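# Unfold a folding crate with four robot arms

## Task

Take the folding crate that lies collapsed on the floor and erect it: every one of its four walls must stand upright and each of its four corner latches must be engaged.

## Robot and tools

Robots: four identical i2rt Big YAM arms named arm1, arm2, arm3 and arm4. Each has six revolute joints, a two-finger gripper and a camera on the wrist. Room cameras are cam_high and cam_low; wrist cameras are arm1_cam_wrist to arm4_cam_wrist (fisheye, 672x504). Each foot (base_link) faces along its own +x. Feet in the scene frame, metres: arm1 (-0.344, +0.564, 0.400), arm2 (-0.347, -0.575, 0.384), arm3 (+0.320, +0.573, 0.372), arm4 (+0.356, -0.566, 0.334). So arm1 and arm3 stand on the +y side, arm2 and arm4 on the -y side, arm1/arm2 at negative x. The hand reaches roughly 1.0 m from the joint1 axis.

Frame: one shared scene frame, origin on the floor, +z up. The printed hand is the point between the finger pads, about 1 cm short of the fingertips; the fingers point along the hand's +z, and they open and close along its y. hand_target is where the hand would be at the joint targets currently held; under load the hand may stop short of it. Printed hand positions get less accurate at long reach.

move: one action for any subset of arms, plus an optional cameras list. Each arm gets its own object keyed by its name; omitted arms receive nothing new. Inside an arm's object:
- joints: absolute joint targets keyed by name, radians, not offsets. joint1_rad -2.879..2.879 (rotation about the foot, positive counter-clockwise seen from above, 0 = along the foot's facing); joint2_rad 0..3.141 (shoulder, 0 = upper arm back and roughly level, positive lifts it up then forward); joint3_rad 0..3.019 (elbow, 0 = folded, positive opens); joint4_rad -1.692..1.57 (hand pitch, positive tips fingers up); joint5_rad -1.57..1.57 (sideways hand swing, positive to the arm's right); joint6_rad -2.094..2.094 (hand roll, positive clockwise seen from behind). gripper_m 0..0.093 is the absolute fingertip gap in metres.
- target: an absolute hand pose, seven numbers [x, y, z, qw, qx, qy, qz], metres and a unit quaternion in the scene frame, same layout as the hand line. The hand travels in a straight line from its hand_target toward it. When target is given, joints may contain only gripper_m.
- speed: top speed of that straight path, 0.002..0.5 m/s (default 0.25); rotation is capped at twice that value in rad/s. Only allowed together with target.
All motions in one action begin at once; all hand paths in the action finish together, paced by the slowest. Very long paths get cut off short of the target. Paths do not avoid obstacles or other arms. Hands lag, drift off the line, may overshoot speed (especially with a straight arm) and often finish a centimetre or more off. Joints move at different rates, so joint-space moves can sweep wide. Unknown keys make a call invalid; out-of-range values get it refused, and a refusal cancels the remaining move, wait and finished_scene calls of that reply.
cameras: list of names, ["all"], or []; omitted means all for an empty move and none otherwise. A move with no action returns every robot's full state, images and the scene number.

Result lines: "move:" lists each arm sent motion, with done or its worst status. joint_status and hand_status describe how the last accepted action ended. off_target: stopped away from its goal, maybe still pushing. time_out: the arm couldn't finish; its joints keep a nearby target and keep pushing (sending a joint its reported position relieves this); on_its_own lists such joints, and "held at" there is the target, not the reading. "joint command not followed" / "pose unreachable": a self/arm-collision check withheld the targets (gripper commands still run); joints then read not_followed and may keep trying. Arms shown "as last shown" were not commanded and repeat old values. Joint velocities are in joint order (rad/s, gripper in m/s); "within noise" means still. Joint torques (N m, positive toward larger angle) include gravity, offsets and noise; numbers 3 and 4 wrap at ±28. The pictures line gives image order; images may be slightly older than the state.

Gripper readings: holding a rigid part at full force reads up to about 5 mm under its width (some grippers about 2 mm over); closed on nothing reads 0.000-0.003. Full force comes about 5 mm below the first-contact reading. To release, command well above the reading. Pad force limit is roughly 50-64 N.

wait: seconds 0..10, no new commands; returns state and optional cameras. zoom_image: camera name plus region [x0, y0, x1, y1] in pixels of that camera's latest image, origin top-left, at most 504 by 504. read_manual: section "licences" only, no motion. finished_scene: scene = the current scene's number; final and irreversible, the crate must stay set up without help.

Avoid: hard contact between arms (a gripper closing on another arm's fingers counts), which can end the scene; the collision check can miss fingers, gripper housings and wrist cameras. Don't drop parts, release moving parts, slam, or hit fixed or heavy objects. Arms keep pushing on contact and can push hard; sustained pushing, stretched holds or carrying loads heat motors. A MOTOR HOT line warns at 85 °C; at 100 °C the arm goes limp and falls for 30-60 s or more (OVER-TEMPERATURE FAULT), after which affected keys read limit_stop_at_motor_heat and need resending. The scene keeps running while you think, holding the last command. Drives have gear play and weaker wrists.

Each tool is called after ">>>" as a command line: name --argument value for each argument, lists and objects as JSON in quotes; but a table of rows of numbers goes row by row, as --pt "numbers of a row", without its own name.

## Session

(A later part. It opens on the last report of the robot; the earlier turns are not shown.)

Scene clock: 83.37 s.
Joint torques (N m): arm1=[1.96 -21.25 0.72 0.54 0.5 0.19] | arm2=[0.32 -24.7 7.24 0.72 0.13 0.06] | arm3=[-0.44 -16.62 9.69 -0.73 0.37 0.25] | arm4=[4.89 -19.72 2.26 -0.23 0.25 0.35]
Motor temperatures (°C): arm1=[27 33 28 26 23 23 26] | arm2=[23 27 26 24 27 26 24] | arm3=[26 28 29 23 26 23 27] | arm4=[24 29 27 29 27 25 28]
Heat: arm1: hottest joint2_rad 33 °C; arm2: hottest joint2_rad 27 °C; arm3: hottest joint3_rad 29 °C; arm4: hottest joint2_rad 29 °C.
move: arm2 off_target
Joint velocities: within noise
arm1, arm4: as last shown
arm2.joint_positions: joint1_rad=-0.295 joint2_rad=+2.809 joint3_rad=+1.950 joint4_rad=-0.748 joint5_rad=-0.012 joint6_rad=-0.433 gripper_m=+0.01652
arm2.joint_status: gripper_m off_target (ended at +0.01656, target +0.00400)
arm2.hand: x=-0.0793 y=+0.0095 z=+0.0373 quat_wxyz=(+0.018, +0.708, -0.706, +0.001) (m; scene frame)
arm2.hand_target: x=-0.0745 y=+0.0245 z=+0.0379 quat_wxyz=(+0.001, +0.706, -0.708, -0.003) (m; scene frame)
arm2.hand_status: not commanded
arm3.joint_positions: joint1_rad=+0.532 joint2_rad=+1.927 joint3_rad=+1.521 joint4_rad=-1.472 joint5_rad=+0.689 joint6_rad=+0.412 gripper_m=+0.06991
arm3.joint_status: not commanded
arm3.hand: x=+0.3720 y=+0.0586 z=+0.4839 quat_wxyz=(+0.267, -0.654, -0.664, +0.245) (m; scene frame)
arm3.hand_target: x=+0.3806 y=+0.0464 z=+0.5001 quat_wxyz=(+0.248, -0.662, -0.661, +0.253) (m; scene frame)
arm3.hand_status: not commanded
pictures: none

>>> move --arm2 '{"joints":{"gripper_m":0.004},"target":[-0.0855,0.026,0.122,-0.0462,0.7056,-0.7056,0.0462],"speed":0.1}'

>>> move --arm2 '{"joints":{"gripper_m":0.004},"target":[-0.108,0.026,0.176,-0.0923,0.701,-0.701,0.0923],"speed":0.1}'

>>> move --arm2 '{"joints":{"gripper_m":0.004},"target":[-0.143,0.026,0.218,-0.138,0.6936,-0.6936,0.138],"speed":0.1}'

>>> move --arm2 '{"joints":{"gripper_m":0.004},"target":[-0.190,0.026,0.254,-0.183,0.683,-0.683,0.183],"speed":0.1}'

>>> move --arm2 '{"joints":{"gripper_m":0.004},"target":[-0.238,0.026,0.27,-0.2273,0.6696,-0.6696,0.2273],"speed":0.1}' --cameras '["arm2_cam_wrist","cam_high"]'

Scene clock: 87.43 s.
Joint torques (N m): arm1=[1.32 -21.71 0.62 0.47 0.5 0.14] | arm2=[0.79 -30.92 4.03 -0.35 -0.15 0.13] | arm3=[0.15 -16.79 9.59 -0.68 0.37 0.22] | arm4=[4.89 -19.72 2.26 -0.23 0.25 0.35]
Motor temperatures (°C): arm1=[27 34 28 26 23 23 26] | arm2=[23 27 26 24 27 26 24] | arm3=[26 28 29 23 26 23 27] | arm4=[24 29 27 29 27 25 28]
Heat: arm1: hottest joint2_rad 34 °C; arm2: hottest joint2_rad 27 °C; arm3: hottest joint3_rad 29 °C; arm4: hottest joint2_rad 29 °C.
move: arm2 off_target
Joint velocities: within noise
arm1, arm4: as last shown
arm2.joint_positions: joint1_rad=-0.247 joint2_rad=+2.687 joint3_rad=+1.806 joint4_rad=-0.674 joint5_rad=+0.134 joint6_rad=-0.394 gripper_m=+0.01652
arm2.joint_status: gripper_m off_target (ended at +0.01652, target +0.00400)
arm2.hand: x=-0.0853 y=+0.0088 z=+0.0795 quat_wxyz=(-0.034, +0.709, -0.702, +0.059) (m; scene frame)
arm2.hand_target: x=-0.0849 y=+0.0283 z=+0.1199 quat_wxyz=(-0.051, +0.706, -0.704, +0.048) (m; scene frame)
arm2.hand_status: off_target (0.046 m and 2.1 deg from the pose sent, 0.086 m and 9.0 deg at the start)
arm3.joint_positions: joint1_rad=+0.529 joint2_rad=+1.927 joint3_rad=+1.521 joint4_rad=-1.472 joint5_rad=+0.689 joint6_rad=+0.412 gripper_m=+0.06991
arm3.joint_status: not commanded
arm3.hand: x=+0.3704 y=+0.0584 z=+0.4839 quat_wxyz=(+0.268, -0.655, -0.663, +0.244) (m; scene frame)
arm3.hand_target: x=+0.3790 y=+0.0462 z=+0.5001 quat_wxyz=(+0.248, -0.663, -0.660, +0.253) (m; scene frame)
arm3.hand_status: not commanded
pictures: none

Scene clock: 88.67 s.
Joint torques (N m): arm1=[1.96 -21.36 0.87 0.46 0.49 0.17] | arm2=[0.79 -30.45 4.18 -0.55 -0.1 0.22] | arm3=[0.73 -16.79 9.68 -0.68 0.37 0.23] | arm4=[4.89 -19.72 2.26 -0.21 0.25 0.35]
Motor temperatures (°C): arm1=[27 34 28 26 23 23 26] | arm2=[23 28 26 24 27 26 25] | arm3=[26 28 29 23 26 23 27] | arm4=[24 29 27 29 27 25 28]
Heat: arm1: hottest joint2_rad 34 °C; arm2: hottest joint2_rad 28 °C; arm3: hottest joint3_rad 29 °C; arm4: hottest joint2_rad 29 °C.
move: arm2 off_target
Joint velocities: within noise
arm1.joint_positions: joint1_rad=+0.823 joint2_rad=+2.172 joint3_rad=+0.819 joint4_rad=+0.264 joint5_rad=+0.646 joint6_rad=-0.710 gripper_m=+0.01688
arm1.joint_status: not commanded
arm1.hand: x=-0.0012 y=+0.2218 z=+0.2424 quat_wxyz=(+0.004, -0.007, -0.923, +0.385) (m; scene frame)
arm1.hand_target: x=+0.0017 y=+0.2335 z=+0.2528 quat_wxyz=(+0.001, +0.003, -0.923, +0.384) (m; scene frame)
arm1.hand_status: not commanded
arm2.joint_positions: joint1_rad=-0.189 joint2_rad=+2.558 joint3_rad=+1.683 joint4_rad=-0.653 joint5_rad=+0.255 joint6_rad=-0.341 gripper_m=+0.01655
arm2.joint_status: gripper_m off_target (ended at +0.01654, target +0.00400)
arm2.hand: x=-0.1028 y=+0.0087 z=+0.1320 quat_wxyz=(-0.076, +0.705, -0.697, +0.105) (m; scene frame)
arm2.hand_target: x=-0.1050 y=+0.0254 z=+0.1735 quat_wxyz=(-0.092, +0.700, -0.702, +0.093) (m; scene frame)
arm2.hand_status: off_target (0.048 m and 2.5 deg from the pose sent, 0.101 m and 7.8 deg at the start)
arm3: as last shown
arm4.joint_positions: joint1_rad=+0.769 joint2_rad=+2.050 joint3_rad=+0.914 joint4_rad=+0.066 joint5_rad=+0.646 joint6_rad=-0.745 gripper_m=+0.01616
arm4.joint_status: not commanded
arm4.hand: x=-0.0159 y=-0.1881 z=+0.2364 quat_wxyz=(-0.387, +0.922, -0.009, +0.007) (m; scene frame)
arm4.hand_target: x=-0.0196 y=-0.2103 z=+0.2470 quat_wxyz=(-0.384, +0.923, +0.004, +0.002) (m; scene frame)
arm4.hand_status: not commanded
pictures: none

Scene clock: 89.90 s.
Joint torques (N m): arm1=[2.02 -21.25 0.9 0.34 0.48 0.2] | arm2=[1.2 -29.45 4.63 -0.66 0.07 0.29] | arm3=[0.21 -16.67 9.66 -0.72 0.35 0.25] | arm4=[4.89 -19.72 2.26 -0.23 0.25 0.35]
Motor temperatures (°C): arm1=[27 34 28 26 23 23 26] | arm2=[23 28 26 24 27 26 25] | arm3=[26 28 29 23 26 23 27] | arm4=[24 29 27 29 27 25 28]
Heat: arm1: hottest joint2_rad 34 °C; arm2: hottest joint2_rad 28 °C; arm3: hottest joint3_rad 29 °C; arm4: hottest joint2_rad 29 °C.
move: arm2 off_target
Joint velocities: within noise
arm1, arm3, arm4: as last shown
arm2.joint_positions: joint1_rad=-0.111 joint2_rad=+2.456 joint3_rad=+1.590 joint4_rad=-0.650 joint5_rad=+0.386 joint6_rad=-0.268 gripper_m=+0.01654
arm2.joint_status: gripper_m off_target (ended at +0.01653, target +0.00400)
arm2.hand: x=-0.1315 y=+0.0083 z=+0.1760 quat_wxyz=(-0.120, +0.697, -0.690, +0.152) (m; scene frame)
arm2.hand_target: x=-0.1382 y=+0.0244 z=+0.2158 quat_wxyz=(-0.137, +0.691, -0.696, +0.139) (m; scene frame)
arm2.hand_status: off_target (0.047 m and 2.7 deg from the pose sent, 0.097 m and 8.2 deg at the start)
pictures: none

Scene clock: 91.20 s.
Joint torques (N m): arm1=[2.14 -21.19 0.66 0.39 0.52 0.18] | arm2=[2.32 -28.81 5.04 -0.62 -0.16 0.29] | arm3=[-0.21 -16.85 9.7 -0.77 0.38 0.2] | arm4=[4.89 -19.72 2.26 -0.23 0.25 0.35]
Motor temperatures (°C): arm1=[27 34 28 26 23 23 26] | arm2=[23 28 26 24 27 26 25] | arm3=[26 28 30 23 26 23 27] | arm4=[24 29 27 29 27 25 28]
Heat: arm1: hottest joint2_rad 34 °C; arm2: hottest joint2_rad 28 °C; arm3: hottest joint3_rad 30 °C; arm4: hottest joint2_rad 29 °C.
move: arm2 off_target
Joint velocities: within noise
arm1, arm3, arm4: as last shown
arm2.joint_positions: joint1_rad=-0.006 joint2_rad=+2.387 joint3_rad=+1.539 joint4_rad=-0.696 joint5_rad=+0.531 joint6_rad=-0.157 gripper_m=+0.01642
arm2.joint_status: gripper_m off_target (ended at +0.01642, target +0.00400)
arm2.hand: x=-0.1731 y=+0.0092 z=+0.2143 quat_wxyz=(-0.167, +0.685, -0.680, +0.204) (m; scene frame)
arm2.hand_target: x=-0.1890 y=+0.0271 z=+0.2527 quat_wxyz=(-0.184, +0.683, -0.683, +0.183) (m; scene frame)
arm2.hand_status: off_target (0.046 m and 3.0 deg from the pose sent, 0.099 m and 8.2 deg at the start)
pictures: none

Scene clock: 92.57 s.
Joint torques (N m): arm1=[2.2 -21.54 0.91 0.53 0.47 0.16] | arm2=[2.73 -27.52 5.45 -0.54 -0.27 0.28] | arm3=[-0.26 -16.91 9.63 -0.85 0.36 0.22] | arm4=[4.89 -19.72 2.26 -0.23 0.25 0.35]
Motor temperatures (°C): arm1=[27 34 28 26 23 23 26] | arm2=[23 28 26 24 27 26 25] | arm3=[26 28 30 23 26 23 27] | arm4=[24 29 27 29 27 25 28]
Heat: arm1: hottest joint2_rad 34 °C; arm2: hottest joint2_rad 28 °C; arm3: hottest joint3_rad 30 °C; arm4: hottest joint2_rad 29 °C.
move: arm2 off_target
Joint velocities: within noise
arm1, arm3, arm4: as last shown
arm2.joint_positions: joint1_rad=+0.099 joint2_rad=+2.368 joint3_rad=+1.532 joint4_rad=-0.771 joint5_rad=+0.671 joint6_rad=-0.027 gripper_m=+0.01630
arm2.joint_status: gripper_m off_target (ended at +0.01630, target +0.00400)
arm2.hand: x=-0.2163 y=+0.0092 z=+0.2376 quat_wxyz=(-0.213, +0.668, -0.667, +0.252) (m; scene frame)
arm2.hand_target: x=-0.2371 y=+0.0261 z=+0.2691 quat_wxyz=(-0.228, +0.669, -0.670, +0.227) (m; scene frame)
arm2.hand_status: off_target (0.042 m and 3.3 deg from the pose sent, 0.087 m and 7.7 deg at the start)
pictures: arm2_cam_wrist, cam_high

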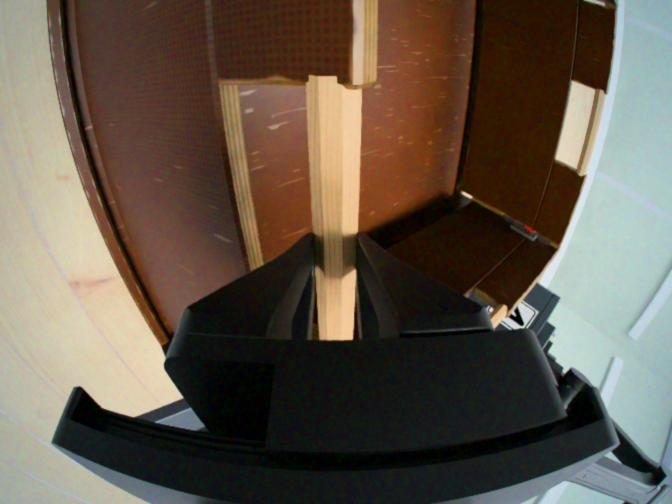

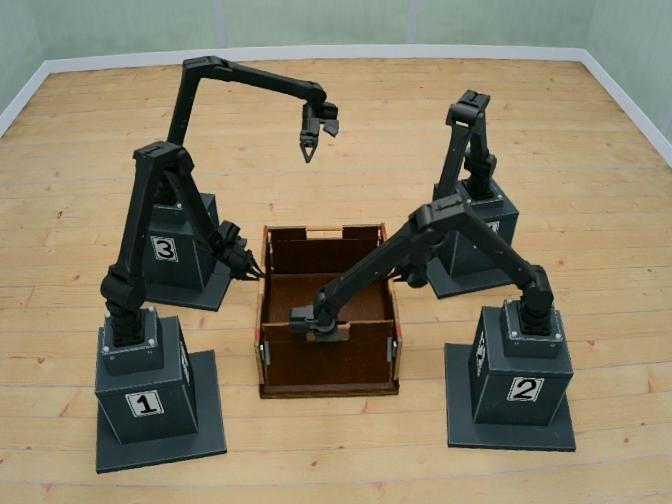

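>>> move --arm2 '{"target":[-0.275,0.026,0.272,-0.25,0.661,-0.661,0.25],"speed":0.1,"joints":{"gripper_m":0.004}}'

>>> move --arm2 '{"target":[-0.315,0.026,0.266,-0.25,0.661,-0.661,0.25],"speed":0.1,"joints":{"gripper_m":0.004}}'

>>> move --arm2 '{"target":[-0.35,0.026,0.258,-0.25,0.661,-0.661,0.25],"speed":0.1,"joints":{"gripper_m":0.004}}' --cameras '["cam_high"]'

Scene clock: 97.43 s.
Joint torques (N m): arm1=[1.85 -21.71 0.83 0.55 0.53 0.18] | arm2=[2.37 -25.58 6.58 -0.64 -0.37 0.24] | arm3=[-0.38 -16.79 9.69 -0.8 0.35 0.23] | arm4=[4.89 -19.72 2.26 -0.23 0.25 0.35]
Motor temperatures (°C): arm1=[27 34 28 26 23 23 26] | arm2=[23 28 26 24 27 26 25] | arm3=[26 28 30 23 26 23 27] | arm4=[24 29 27 29 27 25 28]
Heat: arm1: hottest joint2_rad 34 °C; arm2: hottest joint2_rad 28 °C; arm3: hottest joint3_rad 30 °C; arm4: hottest joint2_rad 29 °C.
move: arm2 off_target
Joint velocities: within noise
arm1, arm3, arm4: as last shown
arm2.joint_positions: joint1_rad=+0.181 joint2_rad=+2.366 joint3_rad=+1.541 joint4_rad=-0.843 joint5_rad=+0.740 joint6_rad=+0.076 gripper_m=+0.01591
arm2.joint_status: gripper_m off_target (ended at +0.01591, target +0.00400)
arm2.hand: x=-0.2546 y=+0.0088 z=+0.2494 quat_wxyz=(-0.241, +0.661, -0.656, +0.274) (m; scene frame)
arm2.hand_target: x=-0.2744 y=+0.0258 z=+0.2717 quat_wxyz=(-0.250, +0.662, -0.661, +0.250) (m; scene frame)
arm2.hand_status: off_target (0.035 m and 3.0 deg from the pose sent, 0.070 m and 4.3 deg at the start)
pictures: none

Scene clock: 98.70 s.
Joint torques (N m): arm1=[1.49 -21.89 0.54 0.43 0.5 0.17] | arm2=[1.38 -23.53 7.43 -0.31 -0.08 0.18] | arm3=[0.09 -16.38 9.78 -0.66 0.32 0.2] | arm4=[4.89 -19.72 2.26 -0.21 0.25 0.35]
Motor temperatures (°C): arm1=[27 34 28 26 23 23 26] | arm2=[23 28 26 24 27 26 25] | arm3=[26 28 30 23 26 23 27] | arm4=[24 29 27 29 27 25 28]
Heat: arm1: hottest joint2_rad 34 °C; arm2: hottest joint2_rad 28 °C; arm3: hottest joint3_rad 30 °C; arm4: hottest joint2_rad 29 °C.
move: arm2 off_target
Joint velocities: within noise
arm1, arm3, arm4: as last shown
arm2.joint_positions: joint1_rad=+0.257 joint2_rad=+2.366 joint3_rad=+1.567 joint4_rad=-0.926 joint5_rad=+0.728 joint6_rad=+0.169 gripper_m=+0.01403
arm2.joint_status: gripper_m off_target (ended at +0.01402, target +0.00400)
arm2.hand: x=-0.3007 y=+0.0096 z=+0.2563 quat_wxyz=(-0.242, +0.662, -0.656, +0.270) (m; scene frame)
arm2.hand_target: x=-0.3142 y=+0.0253 z=+0.2666 quat_wxyz=(-0.249, +0.662, -0.661, +0.252) (m; scene frame)
arm2.hand_status: off_target (0.024 m and 2.5 deg from the pose sent, 0.065 m and 3.0 deg at the start)
pictures: none

Scene clock: 99.77 s.
Joint torques (N m): arm1=[1.9 -21.77 0.83 0.54 0.51 0.18] | arm2=[6.36 -22.65 7.64 -0.27 -0.44 0.43] | arm3=[-0.03 -16.79 9.58 -0.85 0.36 0.24] | arm4=[4.89 -19.72 2.26 -0.21 0.25 0.35]
Motor temperatures (°C): arm1=[27 34 28 26 23 23 26] | arm2=[23 28 26 24 27 26 25] | arm3=[26 28 30 23 26 23 27] | arm4=[24 29 27 29 27 25 28]
Heat: arm1: hottest joint2_rad 34 °C; arm2: hottest joint2_rad 28 °C; arm3: hottest joint3_rad 30 °C; arm4: hottest joint2_rad 29 °C.
move: arm2 off_target
Joint velocities: within noise
arm1, arm3, arm4: as last shown
arm2.joint_positions: joint1_rad=+0.259 joint2_rad=+2.381 joint3_rad=+1.594 joint4_rad=-0.973 joint5_rad=+0.728 joint6_rad=+0.219 gripper_m=+0.01401
arm2.joint_status: gripper_m off_target (ended at +0.01401, target +0.00400)
arm2.hand: x=-0.3015 y=+0.0092 z=+0.2559 quat_wxyz=(-0.239, +0.650, -0.666, +0.277) (m; scene frame)
arm2.hand_target: x=-0.3489 y=+0.0229 z=+0.2581 quat_wxyz=(-0.250, +0.662, -0.660, +0.251) (m; scene frame)
arm2.hand_status: off_target (0.051 m and 3.6 deg from the pose sent, 0.052 m and 2.5 deg at the start)
pictures: cam_high

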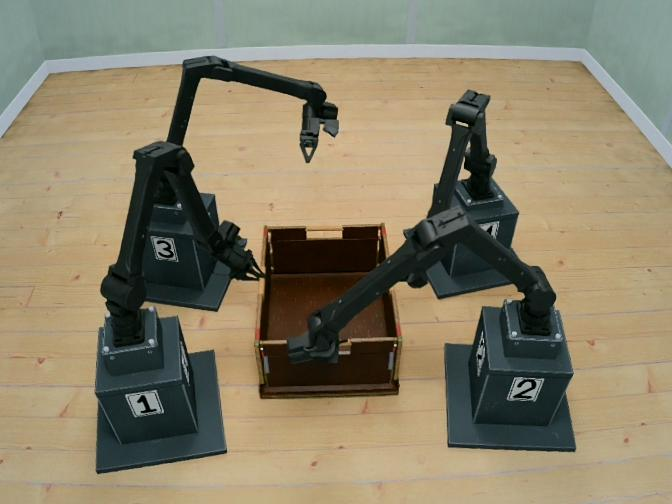

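>>> move --arm2 '{"target":[-0.385,0.026,0.25,-0.25,0.661,-0.661,0.25],"speed":0.1,"joints":{"gripper_m":0.004}}'

>>> move --arm2 '{"target":[-0.30,0.022,0.262,-0.25,0.661,-0.661,0.25],"speed":0.1,"joints":{"gripper_m":0.004}}'

>>> move --arm2 '{"target":[-0.24,0.022,0.262,-0.25,0.661,-0.661,0.25],"speed":0.1,"joints":{"gripper_m":0.004}}' --cameras '["cam_high"]'

>>> zoom_image --camera "cam_high" --region '[250, 210, 420, 410]'

Scene clock: 102.70 s.
Joint torques (N m): arm1=[1.49 -21.3 0.72 0.54 0.52 0.2] | arm2=[10.64 -21.95 7.64 -0.2 -1.23 0.63] | arm3=[0.26 -16.56 9.66 -0.69 0.34 0.23] | arm4=[4.89 -19.72 2.26 -0.23 0.25 0.35]
Motor temperatures (°C): arm1=[27 34 28 26 23 23 26] | arm2=[23 28 26 24 27 26 25] | arm3=[26 28 30 23 26 23 27] | arm4=[24 29 27 29 27 25 28]
Heat: arm1: hottest joint2_rad 34 °C; arm2: hottest joint2_rad 28 °C; arm3: hottest joint3_rad 30 °C; arm4: hottest joint2_rad 29 °C.
move: arm2 off_target
Joint velocities: within noise
arm1, arm4: as last shown
arm2.joint_positions: joint1_rad=+0.262 joint2_rad=+2.401 joint3_rad=+1.628 joint4_rad=-1.027 joint5_rad=+0.735 joint6_rad=+0.271 gripper_m=+0.01398
arm2.joint_status: gripper_m off_target (ended at +0.01399, target +0.00400)
arm2.hand: x=-0.3024 y=+0.0096 z=+0.2557 quat_wxyz=(-0.239, +0.637, -0.674, +0.287) (m; scene frame)
arm2.hand_target: x=-0.3806 y=+0.0202 z=+0.2514 quat_wxyz=(-0.249, +0.662, -0.661, +0.250) (m; scene frame)
arm2.hand_status: off_target (0.084 m and 5.4 deg from the pose sent, 0.085 m and 3.6 deg at the start)
arm3.joint_positions: joint1_rad=+0.529 joint2_rad=+1.927 joint3_rad=+1.521 joint4_rad=-1.472 joint5_rad=+0.689 joint6_rad=+0.412 gripper_m=+0.06991
arm3.joint_status: not commanded
arm3.hand: x=+0.3704 y=+0.0584 z=+0.4839 quat_wxyz=(+0.268, -0.655, -0.663, +0.244) (m; scene frame)
arm3.hand_target: x=+0.3790 y=+0.0462 z=+0.5001 quat_wxyz=(+0.248, -0.663, -0.660, +0.253) (m; scene frame)
arm3.hand_status: not commanded
pictures: none

Scene clock: 104.23 s.
Joint torques (N m): arm1=[1.96 -21.42 0.79 0.58 0.52 0.22] | arm2=[-0.62 -24.18 5.52 1.2 -0.3 -0.13] | arm3=[0.09 -16.62 9.73 -0.61 0.36 0.21] | arm4=[4.89 -19.72 2.26 -0.23 0.25 0.35]
Motor temperatures (°C): arm1=[27 34 28 26 23 23 26] | arm2=[23 28 26 24 27 26 25] | arm3=[26 28 30 23 26 23 27] | arm4=[24 29 27 29 27 25 28]
Heat: arm1: hottest joint2_rad 34 °C; arm2: hottest joint2_rad 28 °C; arm3: hottest joint3_rad 30 °C; arm4: hottest joint2_rad 29 °C.
move: arm2 off_target
Joint velocities: within noise
arm1.joint_positions: joint1_rad=+0.823 joint2_rad=+2.172 joint3_rad=+0.819 joint4_rad=+0.264 joint5_rad=+0.646 joint6_rad=-0.710 gripper_m=+0.01688
arm1.joint_status: not commanded
arm1.hand: x=-0.0012 y=+0.2218 z=+0.2424 quat_wxyz=(+0.004, -0.007, -0.923, +0.385) (m; scene frame)
arm1.hand_target: x=+0.0017 y=+0.2335 z=+0.2528 quat_wxyz=(+0.001, +0.003, -0.923, +0.384) (m; scene frame)
arm1.hand_status: not commanded
arm2.joint_positions: joint1_rad=+0.257 joint2_rad=+2.368 joint3_rad=+1.567 joint4_rad=-0.924 joint5_rad=+0.735 joint6_rad=+0.166 gripper_m=+0.01399
arm2.joint_status: gripper_m off_target (ended at +0.01398, target +0.00400)
arm2.hand: x=-0.2997 y=+0.0098 z=+0.2562 quat_wxyz=(-0.245, +0.663, -0.653, +0.272) (m; scene frame)
arm2.hand_target: x=-0.3003 y=+0.0224 z=+0.2629 quat_wxyz=(-0.251, +0.661, -0.662, +0.250) (m; scene frame)
arm2.hand_status: off_target (0.014 m and 2.8 deg from the pose sent, 0.014 m and 5.4 deg at the start)
arm3: as last shown
arm4.joint_positions: joint1_rad=+0.769 joint2_rad=+2.050 joint3_rad=+0.914 joint4_rad=+0.066 joint5_rad=+0.646 joint6_rad=-0.745 gripper_m=+0.01616
arm4.joint_status: not commanded
arm4.hand: x=-0.0159 y=-0.1881 z=+0.2364 quat_wxyz=(-0.387, +0.922, -0.009, +0.007) (m; scene frame)
arm4.hand_target: x=-0.0196 y=-0.2103 z=+0.2470 quat_wxyz=(-0.384, +0.923, +0.004, +0.002) (m; scene frame)
arm4.hand_status: not commanded
pictures: none

Scene clock: 105.53 s.
Joint torques (N m): arm1=[2.26 -21.89 0.76 0.47 0.5 0.21] | arm2=[-7.47 -23.06 5.85 1.84 0.69 -0.44] | arm3=[0.32 -16.67 9.7 -0.81 0.37 0.25] | arm4=[4.89 -19.72 2.26 -0.21 0.25 0.35]
Motor temperatures (°C): arm1=[27 34 28 26 23 23 26] | arm2=[23 28 26 24 27 26 25] | arm3=[26 28 30 23 26 23 27] | arm4=[24 29 27 29 27 25 28]
Heat: arm1: hottest joint2_rad 34 °C; arm2: hottest joint2_rad 28 °C; arm3: hottest joint3_rad 30 °C; arm4: hottest joint2_rad 29 °C.
move: arm2 off_target
Joint velocities: within noise
arm1, arm3, arm4: as last shown
arm2.joint_positions: joint1_rad=+0.247 joint2_rad=+2.334 joint3_rad=+1.507 joint4_rad=-0.826 joint5_rad=+0.709 joint6_rad=+0.077 gripper_m=+0.01398
arm2.joint_status: gripper_m off_target (ended at +0.01399, target +0.00400)
arm2.hand: x=-0.2968 y=+0.0084 z=+0.2553 quat_wxyz=(-0.243, +0.683, -0.641, +0.251) (m; scene frame)
arm2.hand_target: x=-0.2486 y=+0.0182 z=+0.2608 quat_wxyz=(-0.248, +0.663, -0.662, +0.247) (m; scene frame)
arm2.hand_status: off_target (0.059 m and 3.5 deg from the pose sent, 0.061 m and 2.8 deg at the start)
pictures: cam_high

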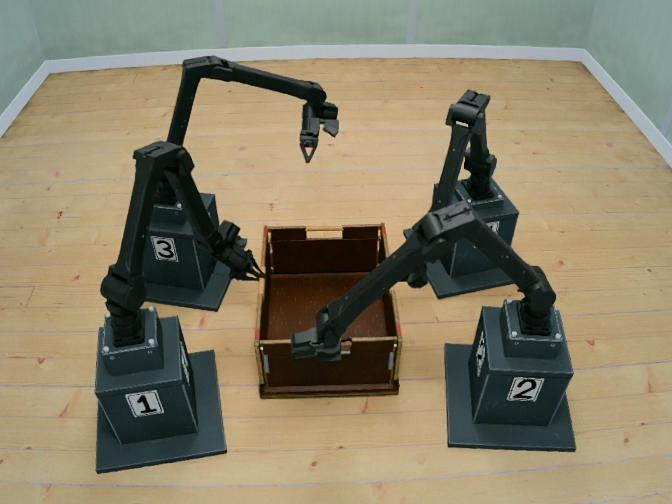

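Scaled by 2.520 from the camera's 672x504 image, which has a finer 960x720 frame.

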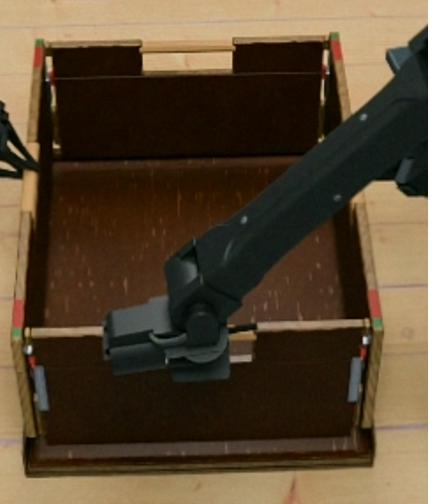

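Holds and aligns at the green marks. Release.

>>> move --arm2 '{"target":[-0.305,0.022,0.26,-0.25,0.661,-0.661,0.25],"speed":0.1,"joints":{"gripper_m":0.004}}'

>>> move --arm2 '{"joints":{"gripper_m":0.07}}'

>>> move --arm2 '{"target":[-0.42,-0.05,0.45,-0.25,0.661,-0.661,0.25],"speed":0.2}'

>>> move --arm1 '{"joints":{"gripper_m":0.07}}' --arm4 '{"joints":{"gripper_m":0.07}}' --cameras '["cam_high"]'

>>> move --arm1 '{"target":[0.0,0.33,0.40,0,0,0.9239,-0.3827],"speed":0.15}' --arm4 '{"target":[-0.02,-0.31,0.40,-0.3827,0.9239,0,0],"speed":0.15}' --cameras '["cam_high","cam_low"]'

>>> zoom_image --camera "cam_high" --region '[250, 210, 420, 410]'

Scene clock: 108.47 s.
Joint torques (N m): arm1=[2.2 -21.48 0.85 0.54 0.5 0.18] | arm2=[0.73 -22.12 7.5 -0.18 0.56 0.15] | arm3=[0.09 -16.73 9.74 -0.73 0.38 0.26] | arm4=[4.89 -19.78 2.26 -0.23 0.25 0.35]
Motor temperatures (°C): arm1=[27 34 28 26 23 23 26] | arm2=[23 28 26 24 27 26 25] | arm3=[26 28 30 23 26 23 27] | arm4=[24 29 27 29 27 25 28]
Heat: arm1: hottest joint2_rad 34 °C; arm2: hottest joint2_rad 28 °C; arm3: hottest joint3_rad 30 °C; arm4: hottest joint2_rad 29 °C.
move: arm2 off_target
Joint velocities: within noise
arm1, arm3, arm4: as last shown
arm2.joint_positions: joint1_rad=+0.251 joint2_rad=+2.351 joint3_rad=+1.541 joint4_rad=-0.886 joint5_rad=+0.714 joint6_rad=+0.143 gripper_m=+0.01396
arm2.joint_status: gripper_m off_target (ended at +0.01395, target +0.00400)
arm2.hand: x=-0.2988 y=+0.0085 z=+0.2559 quat_wxyz=(-0.241, +0.667, -0.655, +0.259) (m; scene frame)
arm2.hand_target: x=-0.3056 y=+0.0216 z=+0.2601 quat_wxyz=(-0.249, +0.665, -0.658, +0.251) (m; scene frame)
arm2.hand_status: off_target (0.015 m and 1.8 deg from the pose sent, 0.017 m and 3.5 deg at the start)
pictures: none

Scene clock: 109.20 s.
Joint torques (N m): arm1=[1.67 -21.71 0.68 0.54 0.51 0.22] | arm2=[0.67 -22.12 7.39 -0.2 0.55 0.14] | arm3=[-0.03 -17.08 9.77 -0.73 0.34 0.23] | arm4=[4.89 -19.78 2.26 -0.23 0.25 0.35]
Motor temperatures (°C): arm1=[27 34 28 26 23 23 26] | arm2=[23 28 26 24 27 26 25] | arm3=[26 28 30 23 26 23 27] | arm4=[24 29 27 29 27 25 28]
Heat: arm1: hottest joint2_rad 34 °C; arm2: hottest joint2_rad 28 °C; arm3: hottest joint3_rad 30 °C; arm4: hottest joint2_rad 29 °C.
move: arm2 done
Joint velocities: within noise
arm1, arm3, arm4: as last shown
arm2.joint_positions: joint1_rad=+0.251 joint2_rad=+2.351 joint3_rad=+1.542 joint4_rad=-0.887 joint5_rad=+0.714 joint6_rad=+0.145 gripper_m=+0.06980
arm2.joint_status: all done
arm2.hand: x=-0.2989 y=+0.0089 z=+0.2563 quat_wxyz=(-0.241, +0.667, -0.656, +0.259) (m; scene frame)
arm2.hand_target: x=-0.3053 y=+0.0216 z=+0.2601 quat_wxyz=(-0.249, +0.665, -0.658, +0.251) (m; scene frame)
arm2.hand_status: not commanded
pictures: none

Scene clock: 111.30 s.
Joint torques (N m): arm1=[2.08 -21.54 0.72 0.42 0.53 0.15] | arm2=[-0.26 -22.77 7.58 -0.54 0.32 0.17] | arm3=[-0.09 -16.73 9.61 -0.75 0.37 0.25] | arm4=[4.89 -19.72 2.26 -0.21 0.25 0.35]
Motor temperatures (°C): arm1=[27 34 28 26 23 23 26] | arm2=[23 28 26 24 27 26 25] | arm3=[26 28 30 23 26 23 27] | arm4=[24 29 26 29 27 25 28]
Heat: arm1: hottest joint2_rad 34 °C; arm2: hottest joint2_rad 28 °C; arm3: hottest joint3_rad 30 °C; arm4: hottest joint2_rad 29 °C.
move: arm2 off_target
Joint velocities: within noise
arm1, arm3, arm4: as last shown
arm2.joint_positions: joint1_rad=+0.472 joint2_rad=+2.030 joint3_rad=+1.492 joint4_rad=-1.355 joint5_rad=+0.679 joint6_rad=+0.438 gripper_m=+0.06989
arm2.joint_status: not commanded
arm2.hand: x=-0.4119 y=-0.0555 z=+0.4297 quat_wxyz=(-0.244, +0.663, -0.655, +0.267) (m; scene frame)
arm2.hand_target: x=-0.4170 y=-0.0470 z=+0.4503 quat_wxyz=(-0.253, +0.658, -0.664, +0.248) (m; scene frame)
arm2.hand_status: off_target (0.023 m and 2.2 deg from the pose sent, 0.236 m and 1.7 deg at the start)
pictures: none

Scene clock: 112.03 s.
Joint torques (N m): arm1=[0.15 -18.73 2.19 1.06 0.51 0.19] | arm2=[0.15 -22.65 7.56 -0.53 0.32 0.14] | arm3=[0.56 -16.91 9.63 -0.8 0.35 0.25] | arm4=[2.14 -15.38 4.94 0.5 0.24 0.35]
Motor temperatures (°C): arm1=[27 34 28 26 23 23 26] | arm2=[23 28 26 24 27 26 25] | arm3=[26 28 30 23 26 23 27] | arm4=[24 29 26 29 27 25 28]
Heat: arm1: hottest joint2_rad 34 °C; arm2: hottest joint2_rad 28 °C; arm3: hottest joint3_rad 30 °C; arm4: hottest joint2_rad 29 °C.
move: arm1 done; arm4 done
Joint velocities: within noise
arm1.joint_positions: joint1_rad=+0.853 joint2_rad=+2.137 joint3_rad=+0.799 joint4_rad=+0.252 joint5_rad=+0.645 joint6_rad=-0.713 gripper_m=+0.06989
arm1.joint_status: all done
arm1.hand: x=+0.0063 y=+0.2345 z=+0.2532 quat_wxyz=(-0.003, +0.008, -0.923, +0.385) (m; scene frame)
arm1.hand_target: x=+0.0054 y=+0.2376 z=+0.2527 quat_wxyz=(-0.001, +0.009, -0.924, +0.383) (m; scene frame)
arm1.hand_status: not commanded
arm2.joint_positions: joint1_rad=+0.469 joint2_rad=+2.030 joint3_rad=+1.492 joint4_rad=-1.355 joint5_rad=+0.679 joint6_rad=+0.438 gripper_m=+0.06989
arm2.joint_status: not commanded
arm2.hand: x=-0.4103 y=-0.0553 z=+0.4297 quat_wxyz=(-0.244, +0.662, -0.656, +0.268) (m; scene frame)
arm2.hand_target: x=-0.4154 y=-0.0468 z=+0.4503 quat_wxyz=(-0.253, +0.657, -0.665, +0.248) (m; scene frame)
arm2.hand_status: not commanded
arm3: as last shown
arm4.joint_positions: joint1_rad=+0.817 joint2_rad=+2.001 joint3_rad=+0.883 joint4_rad=+0.048 joint5_rad=+0.646 joint6_rad=-0.745 gripper_m=+0.06987
arm4.joint_status: all done
arm4.hand: x=-0.0258 y=-0.2108 z=+0.2506 quat_wxyz=(-0.387, +0.922, +0.013, -0.003) (m; scene frame)
arm4.hand_target: x=-0.0209 y=-0.2125 z=+0.2469 quat_wxyz=(-0.383, +0.924, +0.007, +0.002) (m; scene frame)
arm4.hand_status: not commanded
pictures: cam_high

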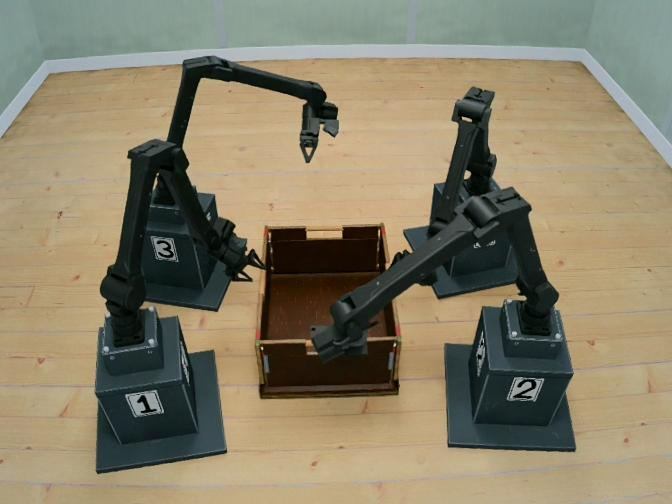

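Scene clock: 114.20 s.
Joint torques (N m): arm1=[0.62 -13.86 5.3 0.68 0.67 0.25] | arm2=[0.21 -22.71 7.57 -0.54 0.32 0.14] | arm3=[0.15 -16.97 9.77 -0.85 0.36 0.25] | arm4=[2.02 -11.58 9.26 0.09 0.4 0.36]
Motor temperatures (°C): arm1=[27 34 28 26 23 23 26] | arm2=[23 28 26 24 27 26 25] | arm3=[26 28 31 23 26 23 27] | arm4=[24 29 27 29 27 25 28]
Heat: arm1: hottest joint2_rad 34 °C; arm2: hottest joint2_rad 28 °C; arm3: hottest joint3_rad 31 °C; arm4: hottest joint2_rad 29 °C.
move: arm1 done; arm4 done
Joint velocities: within noise
arm1.joint_positions: joint1_rad=+1.059 joint2_rad=+1.640 joint3_rad=+0.695 joint4_rad=-0.316 joint5_rad=+0.731 joint6_rad=-0.445 gripper_m=+0.06997
arm1.joint_status: not commanded
arm1.hand: x=-0.0014 y=+0.3249 z=+0.3994 quat_wxyz=(+0.002, +0.000, -0.923, +0.384) (m; scene frame)
arm1.hand_target: x=-0.0003 y=+0.3281 z=+0.4001 quat_wxyz=(+0.001, +0.000, -0.923, +0.384) (m; scene frame)
arm1.hand_status: done (0.005 m and 0.3 deg from the pose sent, 0.175 m and 1.1 deg at the start)
arm2, arm3: as last shown
arm4.joint_positions: joint1_rad=+1.016 joint2_rad=+1.567 joint3_rad=+0.836 joint4_rad=-0.520 joint5_rad=+0.729 joint6_rad=-0.486 gripper_m=+0.06996
arm4.joint_status: not commanded
arm4.hand: x=-0.0150 y=-0.3083 z=+0.3954 quat_wxyz=(-0.382, +0.924, +0.007, +0.006) (m; scene frame)
arm4.hand_target: x=-0.0212 y=-0.3089 z=+0.4000 quat_wxyz=(-0.384, +0.923, +0.001, +0.000) (m; scene frame)
arm4.hand_status: done (0.007 m and 1.1 deg from the pose sent, 0.179 m and 1.6 deg at the start)
pictures: cam_high, cam_low

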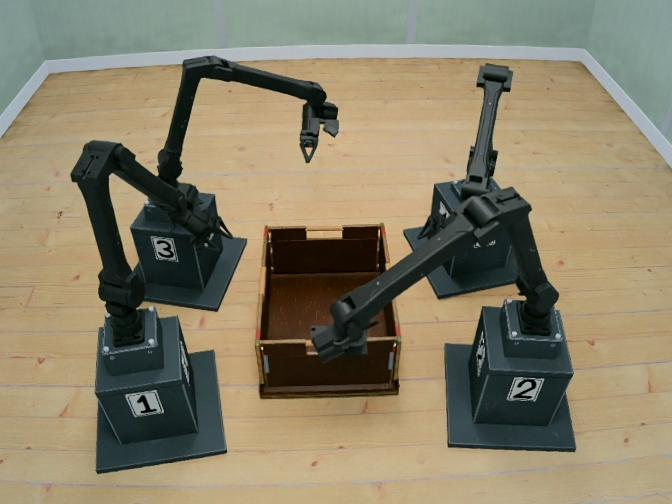

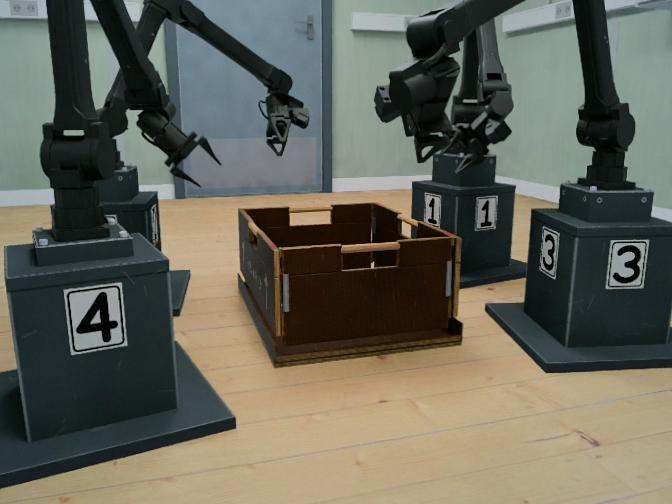

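Scaled by 2.520 from the camera's 672x504 image, which has a finer 960x720 frame.

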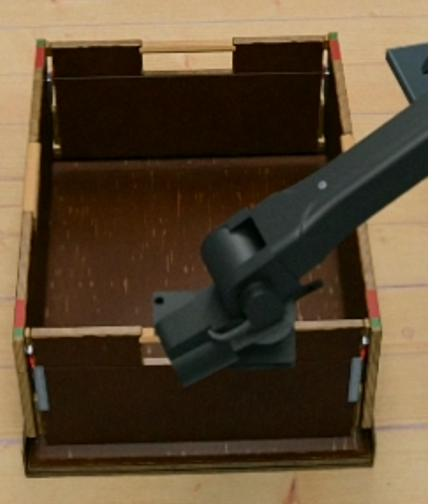

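>>> finished_scene --scene 2

The scene is finished: the task was done.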